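# Open the kettle lid with a two-armed robot

## Task

Swing the kettle's lid all the way open while the kettle stays upright on the table.

## Robot and tools

Robot: two arms. left_arm carries a left hand and sits on the +y side, base near (-0.008, +0.348, +0.012) m. right_arm carries a right hand, base near (-0.022, -0.320, +0.016) m. Scene frame: origin at table-top height midway between the nominal bases, +z up, +x out over the table. The arm names do not match image sides. A camera stand is fixed behind the arms, and loose objects may get brief random shoves.

Hand geometry, given for the right hand; the left hand is its mirror. Each hand has a hand point just beyond the index and middle knuckles. Its axes: +z runs along straight fingers toward the tips; +y points out of the palm face, which lies at y = -0.062 m; +x crosses the palm away from the thumb on the right hand and toward it on the left. Straight fingertips reach about 0.139 m past the knuckles (z = -0.017). A rigid mast near the wrist on the palm side (x +0.05 to +0.10, z -0.16 to -0.11, out to y +0.06; x sign flips on the left hand) can strike things. Digits are hard plastic with 0.03 m rubber tips.

Tool execute_actions. Argument actions: a list of actions. Each action is a table of 1 to 15 rows, one row per 1/30 s step; a short table repeats its final row to fill 15 steps. Every row is one flat list of 48 numbers in [-1, 1] covering both arms even if one stays still, in this order: left_arm dx, dy, dz, rx, ry, rz; left hand index_mcp, index_abd, index_pip, index_dip, middle_mcp, middle_abd, middle_pip, middle_dip, ring_mcp, ring_abd, ring_pip, ring_dip, thumb_cmc, thumb_axl, thumb_mcp, thumb_ipl; left current_limit, speed; then the same 24 for right_arm and the right hand.

The six arm numbers are an offset, not a pose: a displacement of the hand point from its Hand target as it stood when the action began, expressed in that target's own axes. 1.0 equals 0.6 m for dx, dy, dz, and 180 degrees for the rotation vector rx, ry, rz. Every row of an action is measured from that same start, not from the row before, so a ramp inside one action means growing values. A new action starts from the updated Hand target, so sending the same offset again moves further. All zeros re-requests the current target.

The sixteen finger numbers are absolute goal angles, scaled linearly between each hinge's stops; 0 is a real goal, not "hold". Brackets give degrees at +1, at -1, then the straight value. On index, middle and ring, moving toward -1: _mcp curls at the knuckle toward the palm (-18, +128; +0.75); _abd swings sideways away from the thumb (-60, +60; +0.00); _pip bends the middle joint (-29, +108; +0.58); _dip the last joint (-21, +117; +0.70). thumb_cmc brings the thumb round in front of the palm (-20, +120; +0.71); thumb_axl twists the thumb about its own line (-27, +140; +0.68); thumb_mcp (-69, +109; +0.23) and thumb_ipl (-77, +108; +0.17) bend it. To keep a hand as it is, resend its hand_goal, hand_current_limit and hand_speed. current_limit maps -1..+1 to 0..550 mA per motor (floor 11 mA); low values may leave fingers too weak to rise. speed sets goal travel at (speed+1)/2 of 8.5 rad/s. Start values: current_limit +0.4, speed -0.6; the last written values persist.

Argument cameras: list of names (cam_high, cam_low, cam_left_wrist, cam_right_wrist, or ["all"]); [] gives none; omitted gives all only when actions is empty. An unknown name invalidates the call. Images are 504x504. Calibration data (K, distortion, T_world_to_cam) were supplied per camera; wrist views can lag during motion.

Tool zoom_image: camera (one of the four names) and region [x0, y0, x1, y1] in pixels, origin top-left, at most 504 by 504, on that camera's most recent full image.

Tool finished_scene: scene = the number of the scene now running. It is final; call it only when the lid is open and the kettle stands on the table unaided.

Results: per arm end_effector_position (m) and end_effector_quat_wxyz in the scene frame, possibly off by a few cm; Hand target (the commanded pose after clipping, the base for the next offsets); joint positions, velocities (may read "within noise" or be dropped), torques (raw, offset, noisy; numbers 3 and 4 wrap at ±28 N m); step readings of positions during motion. Per hand motor, in the order above: hand_goal, hand_measured, hand_current_ma (positive pushes toward -1), hand_state (moving, goal, blocked, overload), plus hand_current_limit and hand_speed.

Motion behaviour: each step the commanded orientation is clipped to within 40 degrees of the measured one; position gets priority. The hand often stops short of target, and the elbow sags under load, so command a bit higher or send the leftover distance. Tiny moves may not start. Being a few cm off is not proof of contact. To end a push, command the target back past the hand point. Near the waist axis small moves can swing the whole arm.

Avoid: knocking the kettle over or off the table, dropping or releasing moving parts, slams and hard pushes, striking fixed or heavy items, and any contact between the two arms or one hand squeezing the other. Fingers grip only when their goal lies past the surface. A motor at 495 mA or more for 5 s shuts off for 10 s. Motor heat from holding, stretching or pushing unreachably triggers MOTOR HOT at 85 °C and an arm collapse (OVER-TEMPERATURE FAULT) at 100 °C. An arm stop discards new hand numbers while it lasts.

Each tool is called as name(argument=value, ...) on one line, values as JSON.

## Session

execute_actions(actions=[])

Scene clock: 0.00 s.
left_arm: end_effector_position=(+0.3033, +0.2783, +0.3778) hand_goal=(+0.754, +0.000, +0.576, +0.696, +0.754, +0.000, +0.576, +0.696, +0.754, +0.000, +0.576, +0.696, +0.714, +0.678, +0.226, +0.168) hand_measured=(+0.754, +0.000, +0.576, +0.696, +0.754, +0.000, +0.576, +0.696, +0.754, +0.000, +0.576, +0.696, +0.714, +0.678, +0.226, +0.168) hand_current_ma=(+0, +0, +0, +0, +0, +0, +0, +0, +0, +0, +0, +0, +0, +0, +0, +0) hand_state=(goal, goal, goal, goal, goal, goal, goal, goal, goal, goal, goal, goal, goal, goal, goal, goal) hand_current_limit=0.40 hand_speed=-0.60 end_effector_quat_wxyz=(-0.053, +0.942, +0.204, +0.263) | right_arm: end_effector_position=(+0.4682, -0.2330, +0.3260) hand_goal=(+0.754, +0.000, +0.576, +0.696, +0.754, +0.000, +0.576, +0.696, +0.754, +0.000, +0.576, +0.696, +0.714, +0.678, +0.226, +0.168) hand_measured=(+0.754, +0.000, +0.576, +0.696, +0.754, +0.000, +0.576, +0.696, +0.754, +0.000, +0.576, +0.696, +0.714, +0.678, +0.226, +0.168) hand_current_ma=(+0, +0, +0, +0, +0, +0, +0, +0, +0, +0, +0, +0, +0, +0, +0, +0) hand_state=(goal, goal, goal, goal, goal, goal, goal, goal, goal, goal, goal, goal, goal, goal, goal, goal) hand_current_limit=0.40 hand_speed=-0.60 end_effector_quat_wxyz=(-0.030, +0.573, +0.736, +0.359)
Joint positions: left_arm=[-0.211 0.743 1.094 -1.463 -0.301 1.015] | right_arm=[0.042 1.155 1.072 -1.025 -0.595 -0.099]
Joint velocities: within noise
Joint torques (N m): no reading
Heat: left arm: hottest wrist pitch 25 °C; right arm: hottest waist 27 °C.
Hand target: left_arm +0.3051, +0.2779, +0.3886; -0.048, +0.939, +0.205, +0.272 | right_arm +0.4743, -0.2329, +0.3470; -0.015, +0.565, +0.737, +0.371

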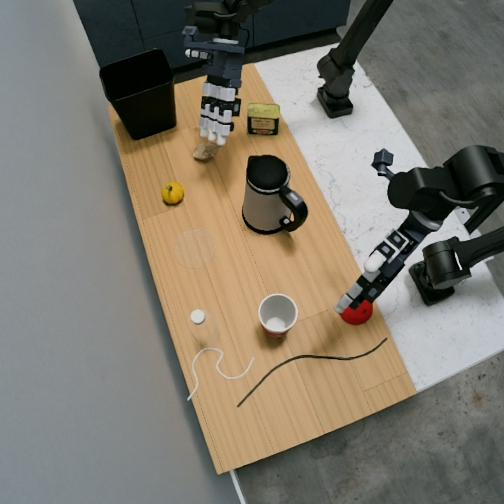

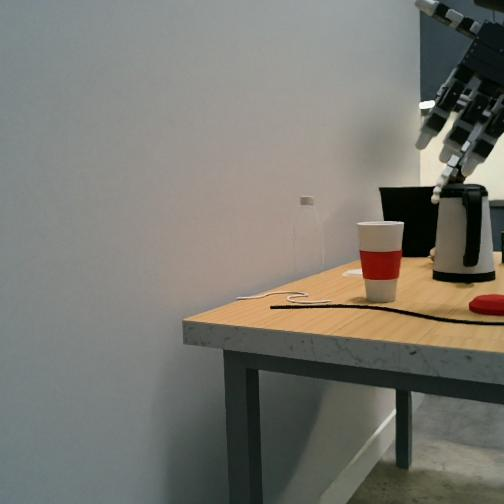

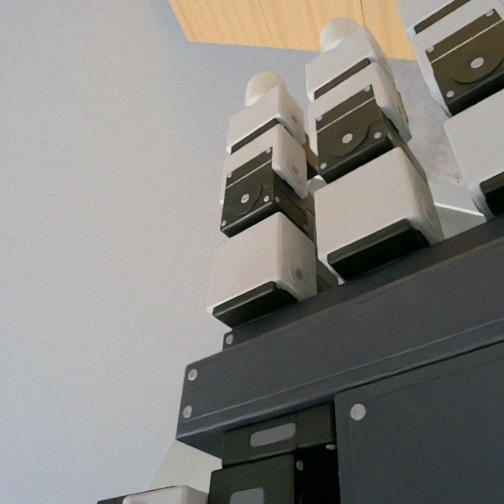

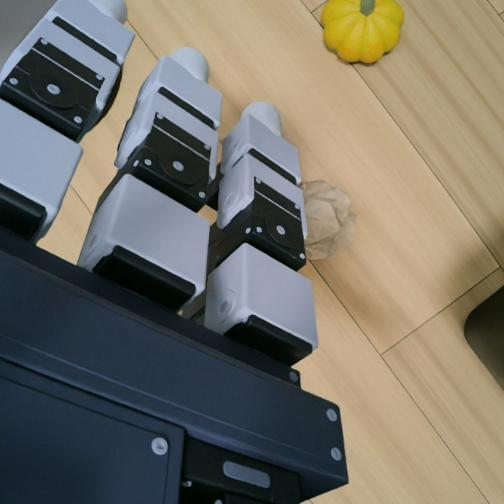

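zoom_image(camera="cam_high", region=[210, 130, 340, 260])

zoom_image(camera="cam_low", region=[384, 150, 504, 300])

Scaled by 3.877 from the camera's 504x504 image, which has a finer 720x720 frame.

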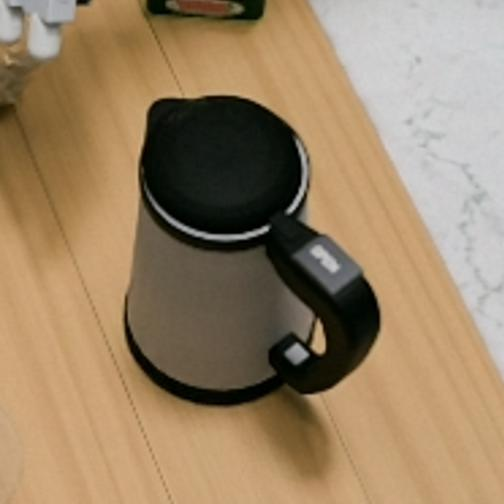

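Scaled by 3.360 from the camera's 504x504 image, which has a finer 720x720 frame.

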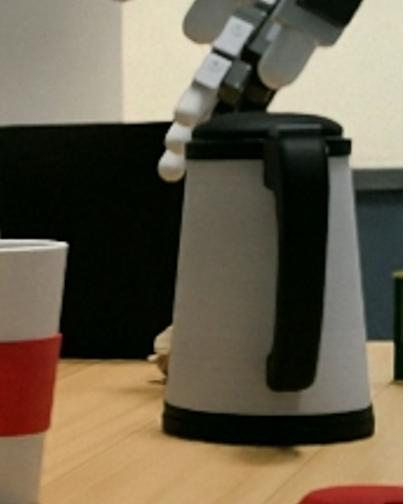

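zoom_image(camera="cam_high", region=[300, 60, 370, 130])

zoom_image(camera="cam_high", region=[390, 240, 480, 330])

zoom_image(camera="cam_high", region=[236, 146, 316, 242])

Scaled by 7.200 from the camera's 504x504 image, which has a finer 720x720 frame.

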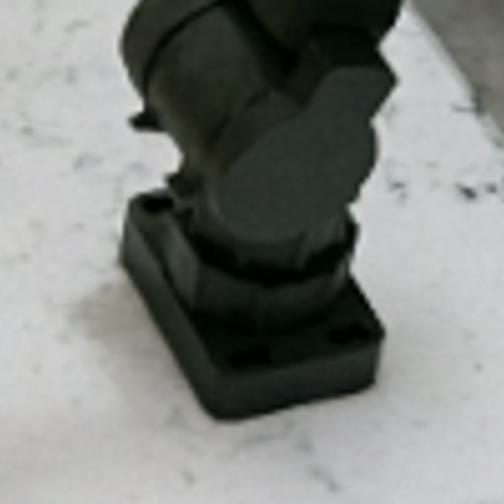

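Scaled by 5.600 from the camera's 504x504 image, which has a finer 720x720 frame.

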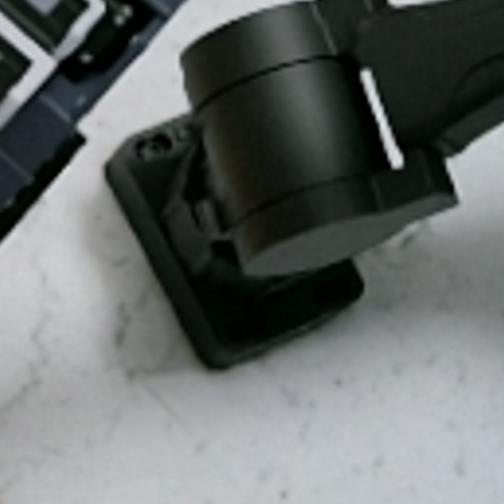

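Scaled by 5.250 from the camera's 504x504 image, which has a finer 720x720 frame.

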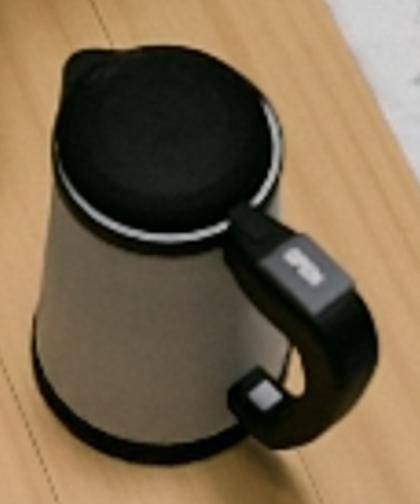

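zoom_image(camera="cam_low", region=[430, 170, 504, 244])

zoom_image(camera="cam_high", region=[270, 170, 320, 240])

Scaled by 6.811 from the camera's 504x504 image, which has a finer 720x720 frame.

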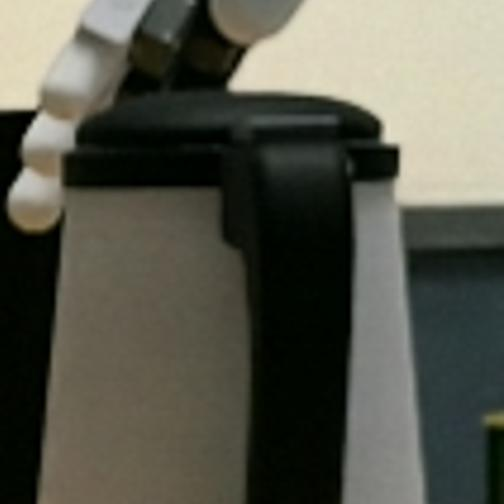

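Scaled by 7.200 from the camera's 504x504 image, which has a finer 720x720 frame.

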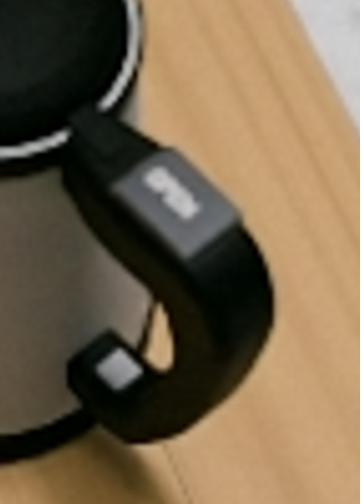

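execute_actions(actions=[[[0,0,0,0.0028,-0.089,0.0028,0.754,0,0.576,0.696,0.754,0,0.576,0.696,0.754,0,0.576,0.696,0.714,0.678,0.226,0.168,0.4,-0.6,0,0,0,0,0,0,0.754,0,0.576,0.696,0.754,0,0.576,0.696,0.754,0,0.576,0.696,0.714,0.678,0.226,0.168,0.4,-0.6]],[[0,0,0,0.0028,-0.089,0.0028,0.754,0,0.576,0.696,0.754,0,0.576,0.696,0.754,0,0.576,0.696,0.714,0.678,0.226,0.168,0.4,-0.6,0,0,0,0,0,0,0.754,0,0.576,0.696,0.754,0,0.576,0.696,0.754,0,0.576,0.696,0.714,0.678,0.226,0.168,0.4,-0.6]],[[-0.0428,0.1103,0,0,0,0,0.754,0,0.576,0.696,0.754,0,0.576,0.696,0.754,0,0.576,0.696,0.714,0.678,0.226,0.168,0.4,-0.6,0,0,0,0,0,0,0.754,0,0.576,0.696,0.754,0,0.576,0.696,0.754,0,0.576,0.696,0.714,0.678,0.226,0.168,0.4,-0.6]],[[-0.0428,0.1103,0,0,0,0,0.754,0,0.576,0.696,0.754,0,0.576,0.696,0.754,0,0.576,0.696,0.714,0.678,0.226,0.168,0.4,-0.6,0,0,0,0,0,0,0.754,0,0.576,0.696,0.754,0,0.576,0.696,0.754,0,0.576,0.696,0.714,0.678,0.226,0.168,0.4,-0.6]],[[-0.0428,0.1103,0,0,0,0,0.754,0,0.576,0.696,0.754,0,0.576,0.696,0.754,0,0.576,0.696,0.714,0.678,0.226,0.168,0.4,-0.6,0,0,0,0,0,0,0.754,0,0.576,0.696,0.754,0,0.576,0.696,0.754,0,0.576,0.696,0.714,0.678,0.226,0.168,0.4,-0.6]]], cameras=["all"])

Scene clock: 198.80 s.
left_arm: end_effector_position=(+0.3072, +0.0728, +0.3651) hand_goal=(+0.754, +0.000, +0.576, +0.696, +0.754, +0.000, +0.576, +0.696, +0.754, +0.000, +0.576, +0.696, +0.714, +0.678, +0.226, +0.168) hand_measured=(+0.754, +0.000, +0.576, +0.696, +0.754, +0.000, +0.576, +0.696, +0.754, +0.000, +0.576, +0.696, +0.716, +0.678, +0.224, +0.168) hand_current_ma=(+0, +0, +1, +0, +0, +0, +1, +0, +0, +0, +1, +0, +1, -1, -4, +0) hand_state=(goal, goal, goal, goal, goal, goal, goal, goal, goal, goal, goal, goal, goal, goal, goal, goal) hand_current_limit=0.40 hand_speed=-0.60 end_effector_quat_wxyz=(+0.039, +0.979, +0.200, +0.028) | right_arm: end_effector_position=(+0.4682, -0.2330, +0.3260) hand_goal=(+0.754, +0.000, +0.576, +0.696, +0.754, +0.000, +0.576, +0.696, +0.754, +0.000, +0.576, +0.696, +0.714, +0.678, +0.226, +0.168) hand_measured=(+0.754, +0.000, +0.576, +0.696, +0.754, +0.000, +0.576, +0.696, +0.756, +0.000, +0.576, +0.696, +0.716, +0.678, +0.224, +0.168) hand_current_ma=(+0, +0, +0, +0, +0, +0, +0, +0, +0, +0, +0, +0, +0, +0, +0, +0) hand_state=(goal, goal, goal, goal, goal, goal, goal, goal, goal, goal, goal, goal, goal, goal, goal, goal) hand_current_limit=0.40 hand_speed=-0.60 end_effector_quat_wxyz=(-0.030, +0.573, +0.736, +0.359)
Joint positions: left_arm=[-0.673 1.171 1.396 -1.701 0.008 0.505] | right_arm=[0.042 1.155 1.072 -1.025 -0.595 -0.099]
Joint torques (N m): left_arm=[-2.14 -5.83 14.54 0.62 -0.09 -0.09] | right_arm=[-0.67 -8.06 11.79 1.43 -0.63 -0.06]
Heat: left arm: hottest elbow 38 °C; right arm: hottest elbow 39 °C.
Hand target: left_arm +0.3141, +0.0651, +0.3884; +0.000, +0.979, +0.205, +0.000 | right_arm +0.4743, -0.2329, +0.3470; -0.015, +0.565, +0.737, +0.371
Off the commanded pose: left_arm 0.025 m, 6 deg | right_arm 0.022 m, 2 deg.
joint sent to its limit (left arm) — joint 4 (wrist pitch), lower limit. The joint targets are off in orientation, not in position.
Step readings (end_effector_position of left_arm | right_arm):
0: (+0.3033, +0.2783, +0.3778) | (+0.4682, -0.2330, +0.3260)
1: (+0.3029, +0.2774, +0.3775) | (+0.4682, -0.2330, +0.3260)
2: (+0.3003, +0.2741, +0.3756) | (+0.4682, -0.2330, +0.3260)
4: (+0.2947, +0.2701, +0.3725) | (+0.4682, -0.2330, +0.3260)
8: (+0.3011, +0.2748, +0.3701) | (+0.4682, -0.2330, +0.3260)
15: (+0.3007, +0.2755, +0.3602) | (+0.4682, -0.2330, +0.3260)
16: (+0.3000, +0.2749, +0.3610) | (+0.4682, -0.2330, +0.3260)
17: (+0.2989, +0.2720, +0.3632) | (+0.4682, -0.2330, +0.3260)
19: (+0.2978, +0.2691, +0.3680) | (+0.4682, -0.2330, +0.3260)
23: (+0.2997, +0.2768, +0.3704) | (+0.4682, -0.2330, +0.3260)
30: (+0.2995, +0.2753, +0.3683) | (+0.4682, -0.2330, +0.3260)
31: (+0.2995, +0.2750, +0.3684) | (+0.4682, -0.2330, +0.3260)
32: (+0.2994, +0.2730, +0.3681) | (+0.4682, -0.2330, +0.3260)
34: (+0.2976, +0.2580, +0.3675) | (+0.4682, -0.2330, +0.3260)
38: (+0.2912, +0.2182, +0.3658) | (+0.4682, -0.2330, +0.3260)
45: (+0.2989, +0.2113, +0.3644) | (+0.4682, -0.2330, +0.3260)
46: (+0.2993, +0.2110, +0.3645) | (+0.4682, -0.2330, +0.3260)
47: (+0.2998, +0.2085, +0.3648) | (+0.4682, -0.2330, +0.3260)
49: (+0.2977, +0.1908, +0.3672) | (+0.4682, -0.2330, +0.3260)
53: (+0.2924, +0.1484, +0.3685) | (+0.4682, -0.2330, +0.3260)
60: (+0.3016, +0.1423, +0.3619) | (+0.4682, -0.2330, +0.3260)
61: (+0.3021, +0.1421, +0.3624) | (+0.4682, -0.2330, +0.3260)
62: (+0.3027, +0.1398, +0.3636) | (+0.4682, -0.2330, +0.3260)
64: (+0.3018, +0.1232, +0.3688) | (+0.4682, -0.2330, +0.3260)
68: (+0.2968, +0.0804, +0.3720) | (+0.4682, -0.2330, +0.3260)
75: (+0.3044, +0.0721, +0.3612) | (+0.4682, -0.2330, +0.3260)
camera_calibration:
cam_left_wrist: T_world_to_cam=[[-0.951722, 0.277993, -0.130175, 0.290406], [0.110653, 0.706261, 0.699251, -0.386309], [0.286324, 0.651088, -0.702925, 0.251395], [0, 0, 0, 1]] pos_world=[0.247151, 0.0284241, 0.484642]

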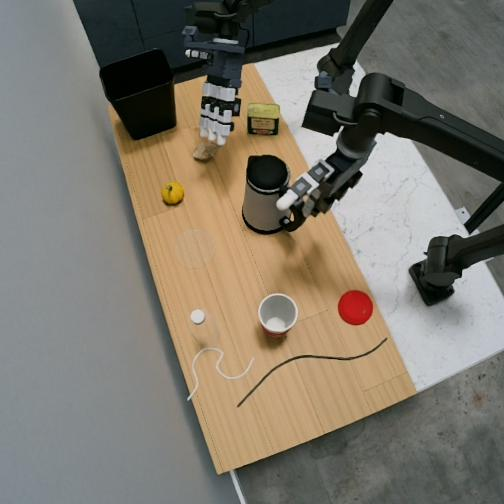

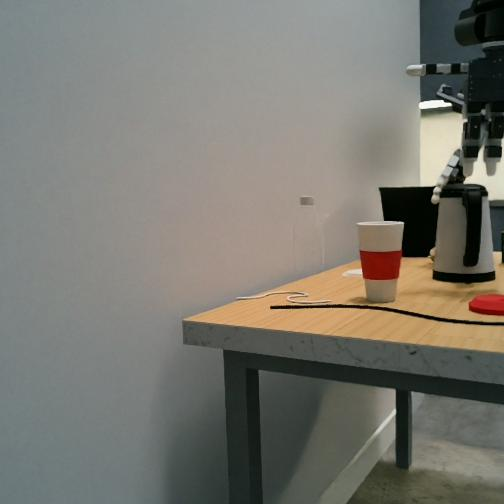

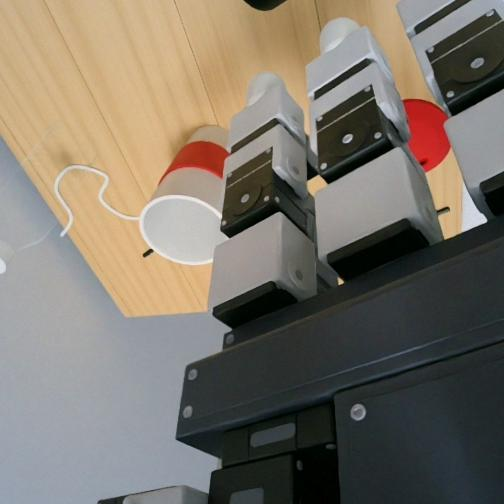

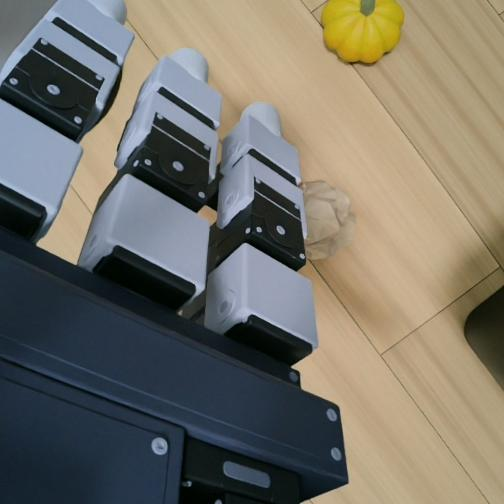

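execute_actions(actions=[[[-0.0428,0.1103,0,0,0,0,0.754,0,0.576,0.696,0.754,0,0.576,0.696,0.754,0,0.576,0.696,0.714,0.678,0.226,0.168,0.4,-0.6,0,0,0,0,0,0,0.754,0,0.576,0.696,0.754,0,0.576,0.696,0.754,0,0.576,0.696,0.714,0.678,0.226,0.168,0.4,-0.6]]], cameras=["all"])

zoom_image(camera="cam_high", region=[230, 130, 340, 240])

zoom_image(camera="cam_low", region=[404, 130, 504, 230])

Scene clock: 208.37 s.
left_arm: end_effector_position=(+0.3095, +0.0017, +0.3658) hand_goal=(+0.754, +0.000, +0.576, +0.696, +0.754, +0.000, +0.576, +0.696, +0.754, +0.000, +0.576, +0.696, +0.714, +0.678, +0.226, +0.168) hand_measured=(+0.754, +0.000, +0.576, +0.696, +0.754, +0.000, +0.576, +0.696, +0.754, +0.000, +0.576, +0.696, +0.716, +0.678, +0.224, +0.168) hand_current_ma=(+0, +0, +1, +0, +0, +0, +1, +0, +0, +0, +1, +0, +1, -1, -4, +0) hand_state=(goal, goal, goal, goal, goal, goal, goal, goal, goal, goal, goal, goal, goal, goal, goal, goal) hand_current_limit=0.40 hand_speed=-0.60 end_effector_quat_wxyz=(+0.035, +0.979, +0.198, +0.020) | right_arm: end_effector_position=(+0.4682, -0.2330, +0.3260) hand_goal=(+0.754, +0.000, +0.576, +0.696, +0.754, +0.000, +0.576, +0.696, +0.754, +0.000, +0.576, +0.696, +0.714, +0.678, +0.226, +0.168) hand_measured=(+0.754, +0.000, +0.576, +0.696, +0.754, +0.000, +0.576, +0.696, +0.756, +0.000, +0.576, +0.696, +0.716, +0.678, +0.224, +0.168) hand_current_ma=(+0, +0, +0, +0, +0, +0, +0, +0, +0, +0, +0, +0, +0, +0, +0, +0) hand_state=(goal, goal, goal, goal, goal, goal, goal, goal, goal, goal, goal, goal, goal, goal, goal, goal) hand_current_limit=0.40 hand_speed=-0.60 end_effector_quat_wxyz=(-0.030, +0.573, +0.736, +0.359)
Joint positions: left_arm=[-0.818 1.309 1.518 -1.701 0.004 0.364] | right_arm=[0.042 1.155 1.072 -1.025 -0.595 -0.099]
Joint torques (N m): left_arm=[-1.44 -7.59 14.38 0.64 -0.12 -0.08] | right_arm=[-0.67 -8.06 11.79 1.44 -0.63 -0.06]
Heat: left arm: hottest elbow 39 °C; right arm: hottest elbow 39 °C.
Hand target: left_arm +0.3171, -0.0058, +0.3883; +0.000, +0.979, +0.205, +0.000 | right_arm +0.4743, -0.2329, +0.3470; -0.015, +0.565, +0.737, +0.371
Off the commanded pose: left_arm 0.025 m, 5 deg | right_arm 0.022 m, 2 deg.
joint sent to its limit (left arm) — joint 4 (wrist pitch), lower limit. The joint targets are off in orientation, not in position.
Step readings (end_effector_position of left_arm | right_arm):
0: (+0.3072, +0.0728, +0.3651) | (+0.4682, -0.2330, +0.3260)
1: (+0.3073, +0.0724, +0.3655) | (+0.4682, -0.2330, +0.3260)
2: (+0.3079, +0.0702, +0.3665) | (+0.4682, -0.2330, +0.3260)
4: (+0.3082, +0.0554, +0.3720) | (+0.4682, -0.2330, +0.3260)
8: (+0.3031, +0.0133, +0.3750) | (+0.4682, -0.2330, +0.3260)
15: (+0.3074, +0.0020, +0.3613) | (+0.4682, -0.2330, +0.3260)
camera_calibration:
cam_left_wrist: T_world_to_cam=[[-0.95281, 0.281987, -0.112409, 0.306299], [0.125264, 0.702519, 0.700554, -0.341806], [0.276517, 0.653414, -0.70469, 0.301232], [0, 0, 0, 1]] pos_world=[0.251365, -0.0430762, 0.486159]

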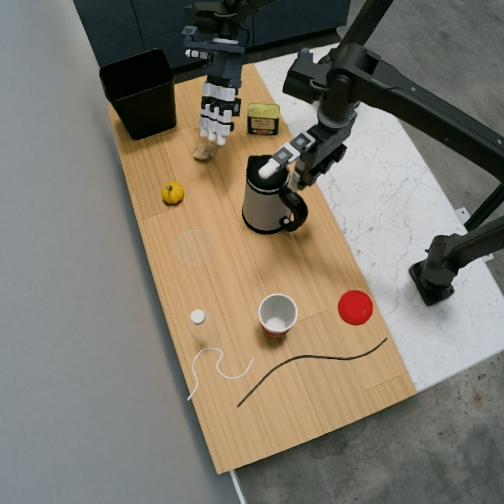

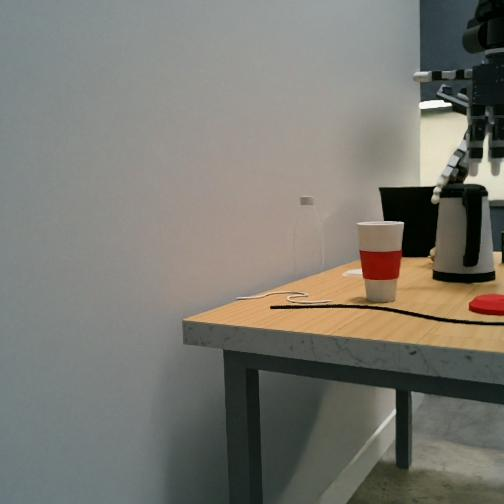

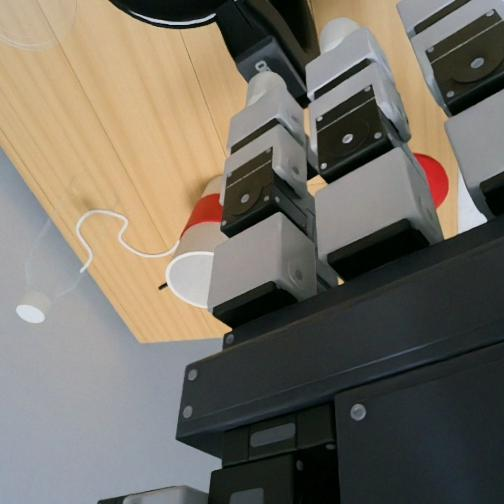

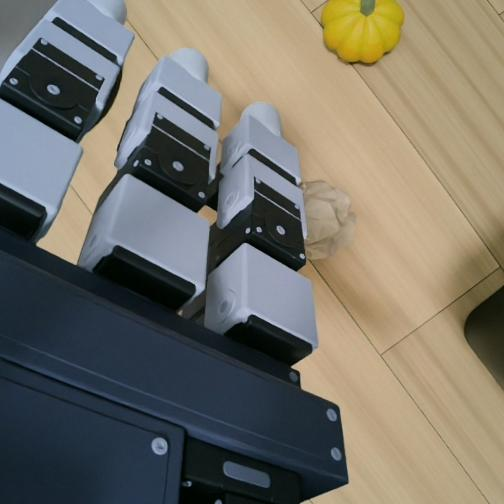

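Scaled by 4.582 from the camera's 504x504 image, which has a finer 720x720 frame.

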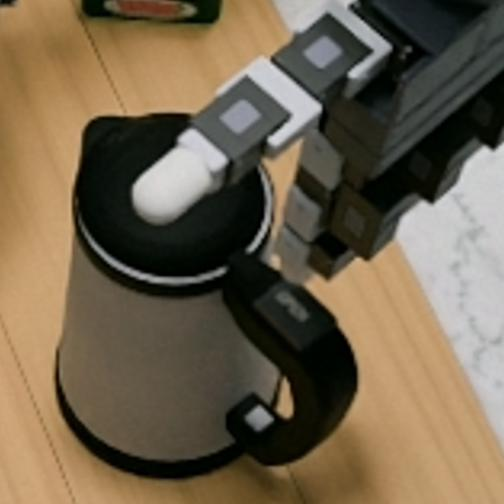

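Scaled by 5.040 from the camera's 504x504 image, which has a finer 720x720 frame.

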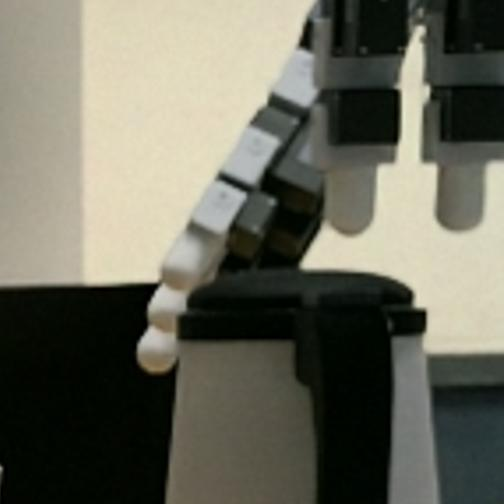

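zoom_image(camera="cam_left_wrist", region=[200, 0, 380, 140])

zoom_image(camera="cam_high", region=[270, 160, 320, 210])

Scaled by 2.800 from the camera's 504x504 image, which has a finer 720x720 frame.

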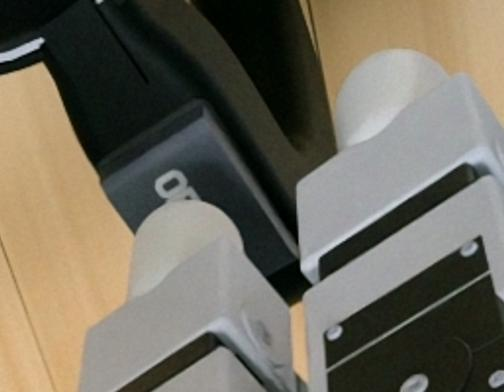

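Scaled by 10.080 from the camera's 504x504 image, which has a finer 720x720 frame.

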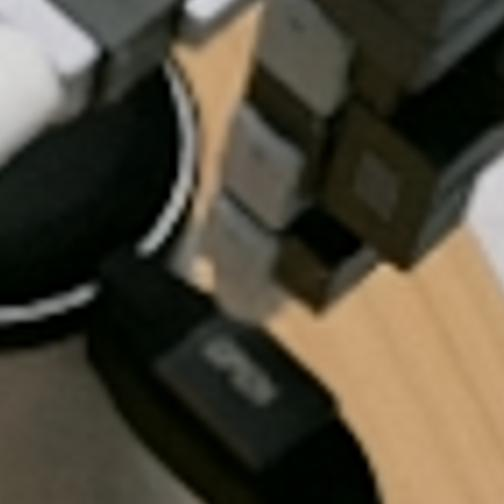

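execute_actions(actions=[[[0,0,0.033,0,0,0,0.754,0,0.576,0.696,0.754,0,0.576,0.696,0.754,0,0.576,0.696,0.714,0.678,0.226,0.168,0.8,-0.6,0,0,0,0,0,0,0.754,0,0.576,0.696,0.754,0,0.576,0.696,0.754,0,0.576,0.696,0.714,0.678,0.226,0.168,0.4,-0.6]]], cameras=["cam_left_wrist","cam_low","cam_high"])

zoom_image(camera="cam_left_wrist", region=[200, 0, 380, 140])

zoom_image(camera="cam_low", region=[404, 130, 504, 230])

Scene clock: 242.40 s.
left_arm: end_effector_position=(+0.3111, +0.0007, +0.3622) hand_goal=(+0.754, +0.000, +0.576, +0.696, +0.754, +0.000, +0.576, +0.696, +0.754, +0.000, +0.576, +0.696, +0.714, +0.678, +0.226, +0.168) hand_measured=(+0.754, +0.000, +0.576, +0.696, +0.754, +0.000, +0.576, +0.696, +0.754, +0.000, +0.576, +0.696, +0.716, +0.678, +0.224, +0.168) hand_current_ma=(+0, +0, +1, +0, +0, +0, +1, +0, +0, +0, +1, +0, +1, -1, -4, +0) hand_state=(goal, goal, goal, goal, goal, goal, goal, goal, goal, goal, goal, goal, goal, goal, goal, goal) hand_current_limit=0.80 hand_speed=-0.60 end_effector_quat_wxyz=(+0.031, +0.979, +0.200, +0.018) | right_arm: end_effector_position=(+0.4682, -0.2330, +0.3260) hand_goal=(+0.754, +0.000, +0.576, +0.696, +0.754, +0.000, +0.576, +0.696, +0.754, +0.000, +0.576, +0.696, +0.714, +0.678, +0.226, +0.168) hand_measured=(+0.754, +0.000, +0.576, +0.696, +0.754, +0.000, +0.576, +0.696, +0.756, +0.000, +0.576, +0.696, +0.716, +0.678, +0.224, +0.168) hand_current_ma=(+0, +0, +0, +0, +0, +0, +0, +0, +0, +0, +0, +0, +0, +0, +0, +0) hand_state=(goal, goal, goal, goal, goal, goal, goal, goal, goal, goal, goal, goal, goal, goal, goal, goal) hand_current_limit=0.40 hand_speed=-0.60 end_effector_quat_wxyz=(-0.030, +0.573, +0.736, +0.359)
Joint positions: left_arm=[-0.818 1.317 1.518 -1.701 0.002 0.361] | right_arm=[0.042 1.155 1.072 -1.025 -0.595 -0.099]
Joint torques (N m): left_arm=[-1.96 -7.06 12.46 0.62 -0.14 -0.09] | right_arm=[-0.67 -8.06 11.79 1.44 -0.63 -0.06]
Heat: left arm: hottest elbow 37 °C; right arm: hottest elbow 39 °C.
Hand target: left_arm +0.3171, -0.0057, +0.3686; +0.000, +0.979, +0.205, +0.000 | right_arm +0.4743, -0.2329, +0.3470; -0.015, +0.565, +0.737, +0.371
Off the commanded pose: left_arm 0.011 m, 4 deg | right_arm 0.022 m, 2 deg.
joint sent to its limit (left arm) — joint 4 (wrist pitch), lower limit. The joint targets are off in orientation, not in position.
Step readings (end_effector_position of left_arm | right_arm):
0: (+0.3095, +0.0017, +0.3658) | (+0.4682, -0.2330, +0.3260)
1: (+0.3096, +0.0017, +0.3658) | (+0.4682, -0.2330, +0.3260)
2: (+0.3096, +0.0018, +0.3658) | (+0.4682, -0.2330, +0.3260)
4: (+0.3097, +0.0018, +0.3658) | (+0.4682, -0.2330, +0.3260)
8: (+0.3102, +0.0015, +0.3646) | (+0.4682, -0.2330, +0.3260)
15: (+0.3111, +0.0007, +0.3622) | (+0.4682, -0.2330, +0.3260)
camera_calibration:
cam_left_wrist: T_world_to_cam=[[-0.954113, 0.280024, -0.10609, 0.305832], [0.126554, 0.698167, 0.704661, -0.340726], [0.271391, 0.6589, -0.701568, 0.299338], [0, 0, 0, 1]] pos_world=[0.253681, -0.0449911, 0.482548]
Images, in order (width x height): cam_high 504x504, cam_low 504x504, cam_left_wrist 504x504.

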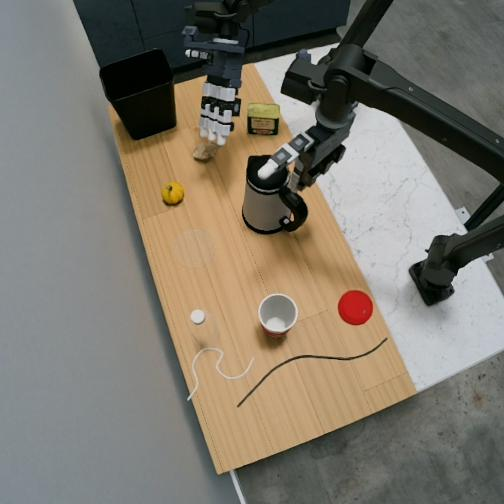

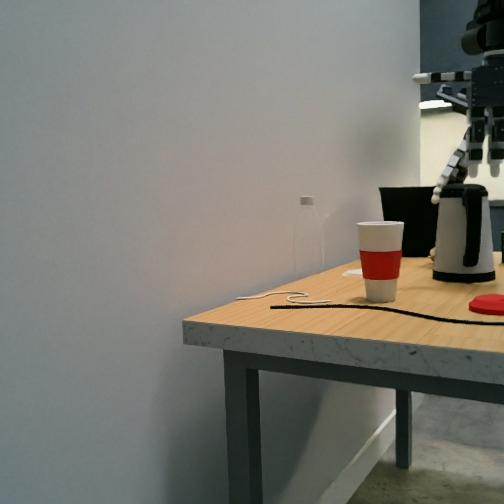

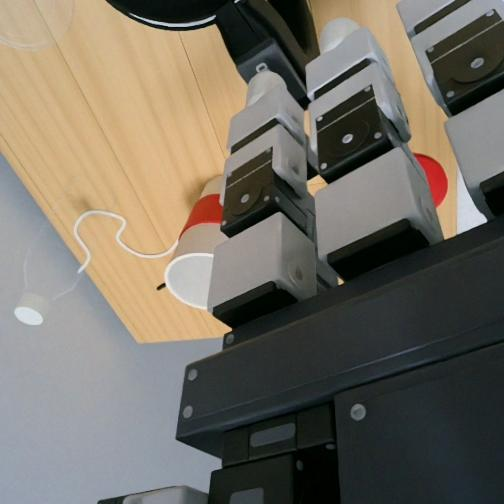

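Scaled by 2.800 from the camera's 504x504 image, which has a finer 720x720 frame.

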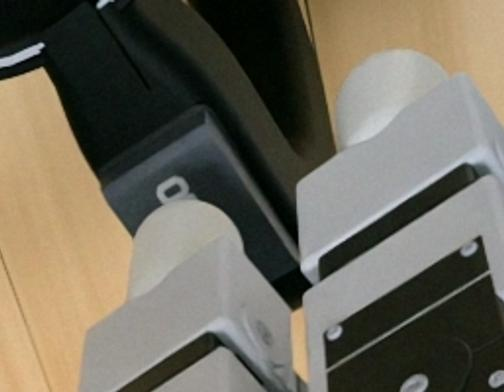

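Scaled by 5.040 from the camera's 504x504 image, which has a finer 720x720 frame.

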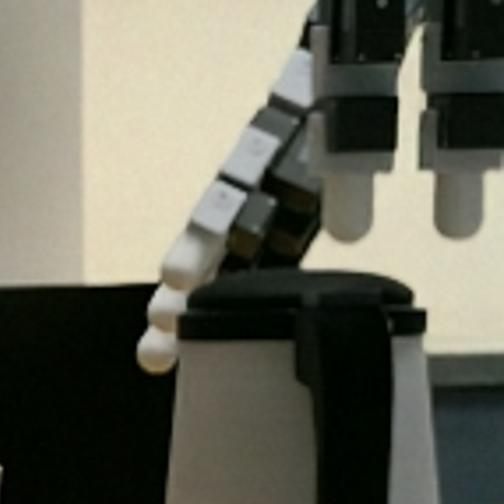

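execute_actions(actions=[[[0,0,0.025,0,0,0,0.754,0,0.576,0.696,0.754,0,0.576,0.696,0.754,0,0.576,0.696,0.714,0.678,0.226,0.168,0.8,-0.6,0,0,0,0,0,0,0.754,0,0.576,0.696,0.754,0,0.576,0.696,0.754,0,0.576,0.696,0.714,0.678,0.226,0.168,0.4,-0.6]]], cameras=["cam_left_wrist","cam_low"])

zoom_image(camera="cam_left_wrist", region=[200, 0, 380, 140])

zoom_image(camera="cam_low", region=[404, 130, 504, 230])

Scene clock: 252.30 s.
left_arm: end_effector_position=(+0.3134, -0.0015, +0.3555) hand_goal=(+0.754, +0.000, +0.576, +0.696, +0.754, +0.000, +0.576, +0.696, +0.754, +0.000, +0.576, +0.696, +0.714, +0.678, +0.226, +0.168) hand_measured=(+0.754, +0.000, +0.576, +0.696, +0.754, +0.000, +0.576, +0.696, +0.754, +0.000, +0.576, +0.696, +0.716, +0.678, +0.224, +0.168) hand_current_ma=(+0, +0, +1, +0, +0, +0, +1, +0, +0, +0, +1, +0, +1, -1, -4, +0) hand_state=(goal, goal, goal, goal, goal, goal, goal, goal, goal, goal, goal, goal, goal, goal, goal, goal) hand_current_limit=0.80 hand_speed=-0.60 end_effector_quat_wxyz=(+0.025, +0.979, +0.200, +0.014) | right_arm: end_effector_position=(+0.4682, -0.2330, +0.3260) hand_goal=(+0.754, +0.000, +0.576, +0.696, +0.754, +0.000, +0.576, +0.696, +0.754, +0.000, +0.576, +0.696, +0.714, +0.678, +0.226, +0.168) hand_measured=(+0.754, +0.000, +0.576, +0.696, +0.754, +0.000, +0.576, +0.696, +0.756, +0.000, +0.576, +0.696, +0.716, +0.678, +0.224, +0.168) hand_current_ma=(+0, +0, +0, +0, +0, +0, +0, +0, +0, +0, +0, +0, +0, +0, +0, +0) hand_state=(goal, goal, goal, goal, goal, goal, goal, goal, goal, goal, goal, goal, goal, goal, goal, goal) hand_current_limit=0.40 hand_speed=-0.60 end_effector_quat_wxyz=(-0.030, +0.573, +0.736, +0.359)
Joint positions: left_arm=[-0.818 1.332 1.518 -1.701 0.002 0.361] | right_arm=[0.042 1.155 1.072 -1.025 -0.595 -0.099]
Joint torques (N m): left_arm=[-1.44 -6.83 10.91 0.47 -0.14 -0.11] | right_arm=[-0.62 -8.06 11.79 1.43 -0.63 -0.06]
Heat: left arm: hottest elbow 37 °C; right arm: hottest elbow 40 °C.
Hand target: left_arm +0.3171, -0.0058, +0.3536; +0.000, +0.979, +0.205, +0.000 | right_arm +0.4743, -0.2329, +0.3470; -0.015, +0.565, +0.737, +0.371
Off the commanded pose: left_arm 0.006 m, 3 deg | right_arm 0.022 m, 2 deg.
joint sent to its limit (left arm) — joint 4 (wrist pitch), lower limit. The joint targets are off in orientation, not in position.
Step readings (end_effector_position of left_arm | right_arm):
0: (+0.3111, +0.0007, +0.3622) | (+0.4682, -0.2330, +0.3260)
1: (+0.3111, +0.0007, +0.3622) | (+0.4682, -0.2330, +0.3260)
2: (+0.3112, +0.0007, +0.3621) | (+0.4682, -0.2330, +0.3260)
4: (+0.3115, +0.0005, +0.3614) | (+0.4682, -0.2330, +0.3260)
8: (+0.3126, -0.0007, +0.3579) | (+0.4682, -0.2330, +0.3260)
15: (+0.3134, -0.0015, +0.3555) | (+0.4682, -0.2330, +0.3260)
camera_calibration:
cam_left_wrist: T_world_to_cam=[[-0.955207, 0.280801, -0.0934403, 0.303796], [0.133422, 0.690449, 0.71097, -0.339129], [0.264157, 0.666656, -0.696987, 0.296184], [0, 0, 0, 1]] pos_world=[0.257196, -0.0486075, 0.475933]
Images, in order (width x height): cam_low 504x504, cam_left_wrist 504x504.

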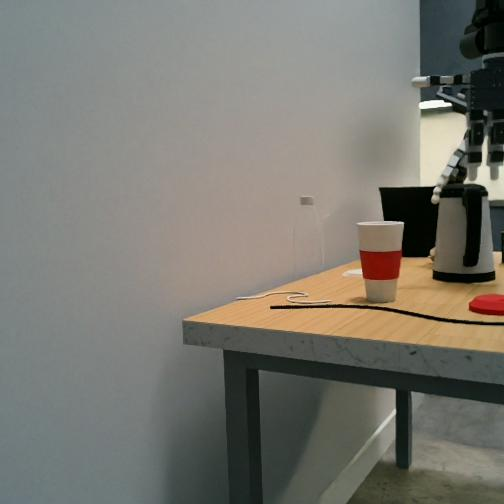

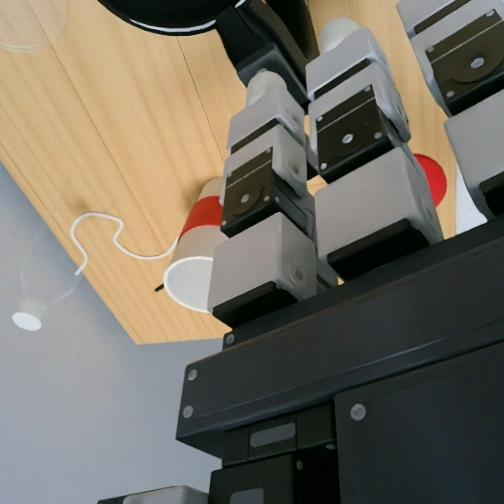

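Scaled by 2.800 from the camera's 504x504 image, which has a finer 720x720 frame.

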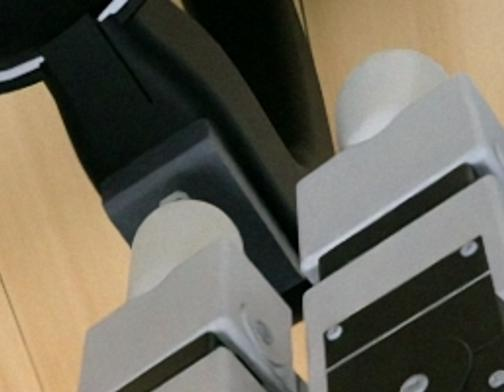

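Scaled by 5.040 from the camera's 504x504 image, which has a finer 720x720 frame.

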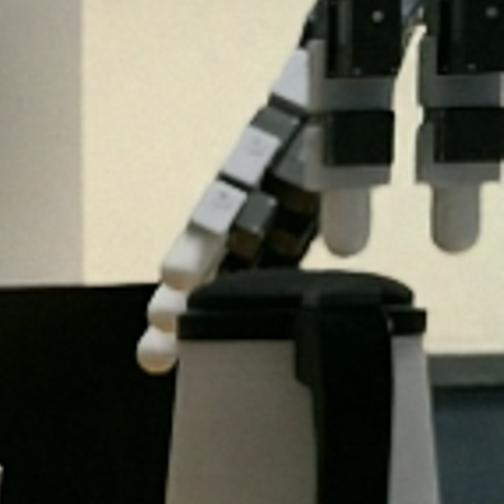

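execute_actions(actions=[[[0,0,0.018,0,0,0,0.754,0,0.576,0.696,0.754,0,0.576,0.696,0.754,0,0.576,0.696,0.714,0.678,0.226,0.168,0.8,-0.6,0,0,0,0,0,0,0.754,0,0.576,0.696,0.754,0,0.576,0.696,0.754,0,0.576,0.696,0.714,0.678,0.226,0.168,0.4,-0.6]]], cameras=["cam_left_wrist","cam_low"])

zoom_image(camera="cam_left_wrist", region=[200, 0, 380, 140])

zoom_image(camera="cam_low", region=[404, 130, 504, 230])

Scene clock: 262.83 s.
left_arm: end_effector_position=(+0.3148, -0.0029, +0.3514) hand_goal=(+0.754, +0.000, +0.576, +0.696, +0.754, +0.000, +0.576, +0.696, +0.754, +0.000, +0.576, +0.696, +0.714, +0.678, +0.226, +0.168) hand_measured=(+0.754, +0.000, +0.576, +0.696, +0.754, +0.000, +0.576, +0.696, +0.754, +0.000, +0.576, +0.696, +0.716, +0.678, +0.224, +0.168) hand_current_ma=(+0, +0, +1, +0, +0, +0, +1, +0, +0, +0, +1, +0, +1, -1, -4, +0) hand_state=(goal, goal, goal, goal, goal, goal, goal, goal, goal, goal, goal, goal, goal, goal, goal, goal) hand_current_limit=0.80 hand_speed=-0.60 end_effector_quat_wxyz=(+0.021, +0.979, +0.200, +0.012) | right_arm: end_effector_position=(+0.4682, -0.2330, +0.3260) hand_goal=(+0.754, +0.000, +0.576, +0.696, +0.754, +0.000, +0.576, +0.696, +0.754, +0.000, +0.576, +0.696, +0.714, +0.678, +0.226, +0.168) hand_measured=(+0.754, +0.000, +0.576, +0.696, +0.754, +0.000, +0.576, +0.696, +0.756, +0.000, +0.576, +0.696, +0.716, +0.678, +0.224, +0.168) hand_current_ma=(+0, +0, +0, +0, +0, +0, +0, +0, +0, +0, +0, +0, +0, +0, +0, +0) hand_state=(goal, goal, goal, goal, goal, goal, goal, goal, goal, goal, goal, goal, goal, goal, goal, goal) hand_current_limit=0.40 hand_speed=-0.60 end_effector_quat_wxyz=(-0.030, +0.573, +0.736, +0.359)
Joint positions: left_arm=[-0.818 1.341 1.518 -1.701 0.001 0.36] | right_arm=[0.042 1.155 1.072 -1.025 -0.595 -0.099]
Joint torques (N m): left_arm=[-2.02 -7 9.7 0.49 -0.17 -0.08] | right_arm=[-0.67 -8 11.79 1.43 -0.63 -0.06]
Heat: left arm: hottest elbow 36 °C; right arm: hottest elbow 40 °C.
Hand target: left_arm +0.3171, -0.0058, +0.3427; +0.000, +0.979, +0.205, +0.000 | right_arm +0.4743, -0.2329, +0.3470; -0.015, +0.565, +0.737, +0.371
Off the commanded pose: left_arm 0.009 m, 3 deg | right_arm 0.022 m, 2 deg.
joint sent to its limit (left arm) — joint 4 (wrist pitch), lower limit. The joint targets still meet the commanded pose.
Step readings (end_effector_position of left_arm | right_arm):
0: (+0.3134, -0.0015, +0.3555) | (+0.4682, -0.2330, +0.3260)
1: (+0.3134, -0.0015, +0.3555) | (+0.4682, -0.2330, +0.3260)
2: (+0.3135, -0.0016, +0.3553) | (+0.4682, -0.2330, +0.3260)
4: (+0.3136, -0.0016, +0.3552) | (+0.4682, -0.2330, +0.3260)
8: (+0.3143, -0.0023, +0.3531) | (+0.4682, -0.2330, +0.3260)
15: (+0.3148, -0.0029, +0.3514) | (+0.4682, -0.2330, +0.3260)
camera_calibration:
cam_left_wrist: T_world_to_cam=[[-0.955866, 0.281011, -0.0857464, 0.302563], [0.137427, 0.685601, 0.714888, -0.338093], [0.259679, 0.671554, -0.693961, 0.294081], [0, 0, 0, 1]] pos_world=[0.259306, -0.0507181, 0.471723]
Images, in order (width x height): cam_low 504x504, cam_left_wrist 504x504.

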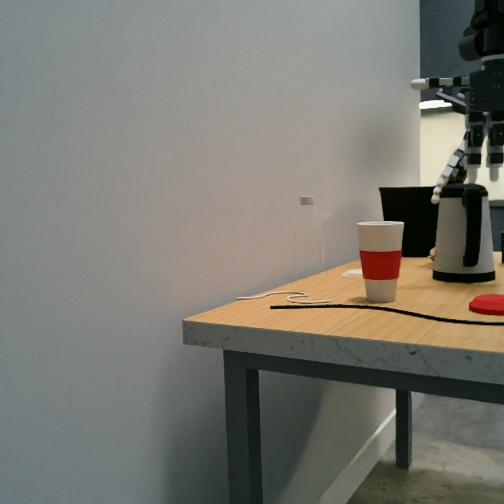

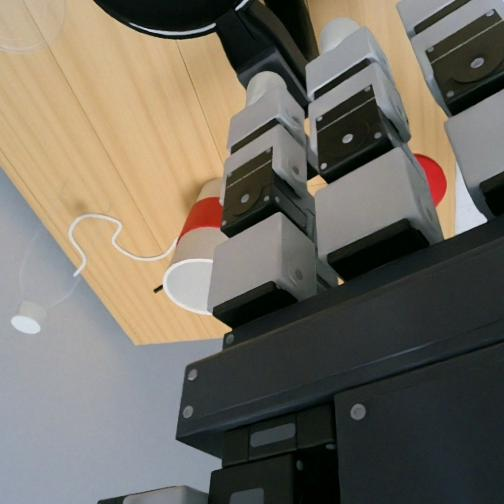

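Scaled by 2.800 from the camera's 504x504 image, which has a finer 720x720 frame.

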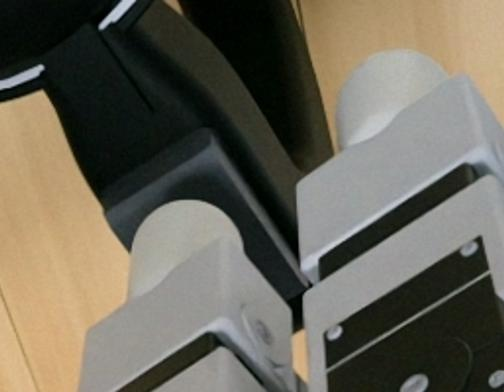

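Scaled by 5.040 from the camera's 504x504 image, which has a finer 720x720 frame.

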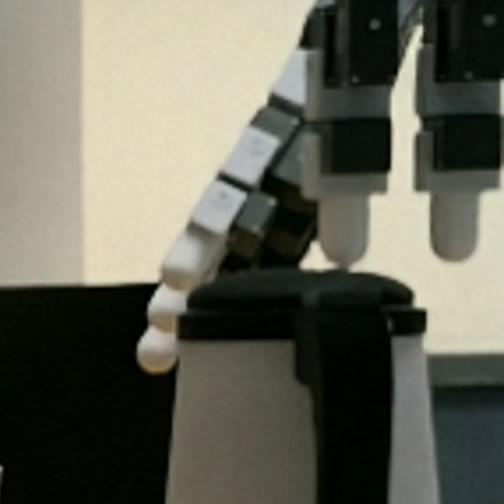

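execute_actions(actions=[[[0,0,0.022,0,0,0,0.754,0,0.576,0.696,0.754,0,0.576,0.696,0.754,0,0.576,0.696,0.714,0.678,0.226,0.168,0.8,-0.6,0,0,0,0,0,0,0.754,0,0.576,0.696,0.754,0,0.576,0.696,0.754,0,0.576,0.696,0.714,0.678,0.226,0.168,0.4,-0.6]]], cameras=["cam_left_wrist","cam_low"])

zoom_image(camera="cam_left_wrist", region=[200, 0, 380, 140])

zoom_image(camera="cam_low", region=[404, 130, 504, 230])

Scene clock: 276.20 s.
left_arm: end_effector_position=(+0.3166, -0.0045, +0.3460) hand_goal=(+0.754, +0.000, +0.576, +0.696, +0.754, +0.000, +0.576, +0.696, +0.754, +0.000, +0.576, +0.696, +0.714, +0.678, +0.226, +0.168) hand_measured=(+0.754, +0.000, +0.576, +0.696, +0.754, +0.000, +0.576, +0.696, +0.754, +0.000, +0.576, +0.696, +0.716, +0.678, +0.224, +0.168) hand_current_ma=(+0, +0, +1, +0, +0, +0, +1, +0, +0, +0, +1, +0, +1, -1, -4, +0) hand_state=(goal, goal, goal, goal, goal, goal, goal, goal, goal, goal, goal, goal, goal, goal, goal, goal) hand_current_limit=0.80 hand_speed=-0.60 end_effector_quat_wxyz=(+0.015, +0.980, +0.200, +0.009) | right_arm: end_effector_position=(+0.4682, -0.2330, +0.3260) hand_goal=(+0.754, +0.000, +0.576, +0.696, +0.754, +0.000, +0.576, +0.696, +0.754, +0.000, +0.576, +0.696, +0.714, +0.678, +0.226, +0.168) hand_measured=(+0.754, +0.000, +0.576, +0.696, +0.754, +0.000, +0.576, +0.696, +0.756, +0.000, +0.576, +0.696, +0.716, +0.678, +0.224, +0.168) hand_current_ma=(+0, +0, +0, +0, +0, +0, +0, +0, +0, +0, +0, +0, +0, +0, +0, +0) hand_state=(goal, goal, goal, goal, goal, goal, goal, goal, goal, goal, goal, goal, goal, goal, goal, goal) hand_current_limit=0.40 hand_speed=-0.60 end_effector_quat_wxyz=(-0.030, +0.573, +0.736, +0.359)
Joint positions: left_arm=[-0.818 1.353 1.518 -1.701 0.001 0.36] | right_arm=[0.042 1.155 1.072 -1.025 -0.595 -0.099]
Joint torques (N m): left_arm=[-1.49 -7 8.29 0.61 -0.15 -0.1] | right_arm=[-0.67 -8.06 11.79 1.44 -0.63 -0.06]
Heat: left arm: hottest elbow 35 °C; right arm: hottest elbow 40 °C.
Hand target: left_arm +0.3171, -0.0057, +0.3296; +0.000, +0.979, +0.205, +0.000 | right_arm +0.4743, -0.2329, +0.3470; -0.015, +0.565, +0.737, +0.371
Off the commanded pose: left_arm 0.016 m, 2 deg | right_arm 0.022 m, 2 deg.
Step readings (end_effector_position of left_arm | right_arm):
0: (+0.3148, -0.0029, +0.3514) | (+0.4682, -0.2330, +0.3260)
1: (+0.3148, -0.0029, +0.3514) | (+0.4682, -0.2330, +0.3260)
2: (+0.3149, -0.0028, +0.3514) | (+0.4682, -0.2330, +0.3260)
4: (+0.3151, -0.0030, +0.3507) | (+0.4682, -0.2330, +0.3260)
8: (+0.3160, -0.0038, +0.3480) | (+0.4682, -0.2330, +0.3260)
15: (+0.3166, -0.0045, +0.3460) | (+0.4682, -0.2330, +0.3260)
camera_calibration:
cam_left_wrist: T_world_to_cam=[[-0.956607, 0.281331, -0.0758751, 0.301185], [0.142645, 0.679205, 0.719953, -0.336752], [0.25408, 0.677889, -0.689863, 0.291379], [0, 0, 0, 1]] pos_world=[0.262118, -0.0535316, 0.46631]
Images, in order (width x height): cam_low 504x504, cam_left_wrist 504x504.

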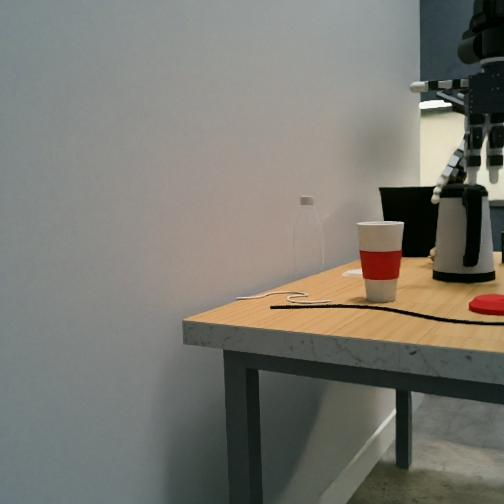

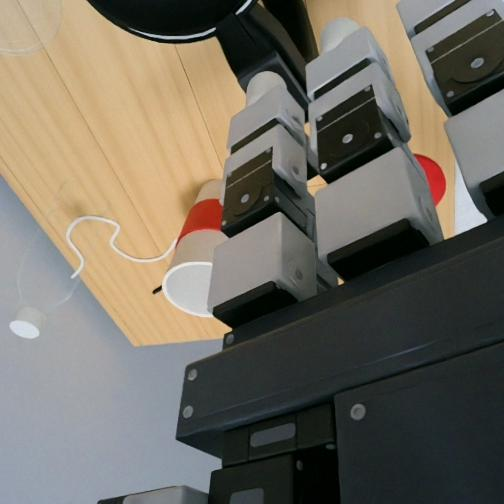

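Scaled by 2.800 from the camera's 504x504 image, which has a finer 720x720 frame.

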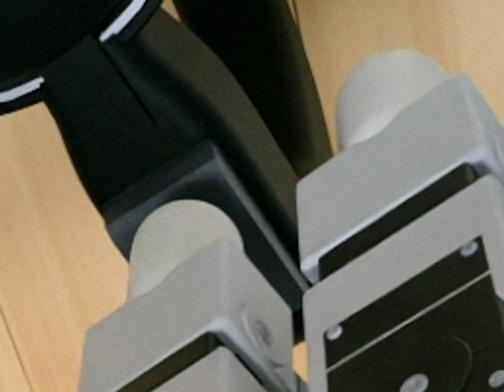

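Scaled by 5.040 from the camera's 504x504 image, which has a finer 720x720 frame.

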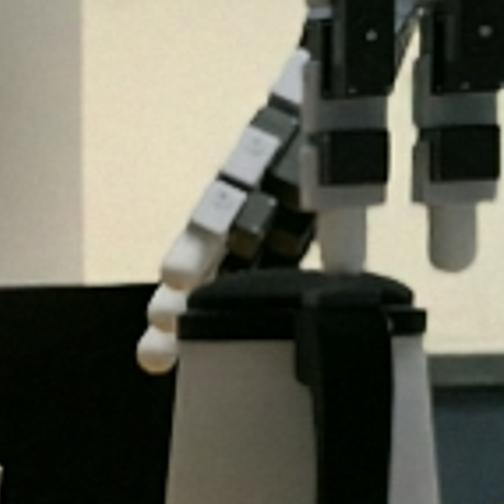

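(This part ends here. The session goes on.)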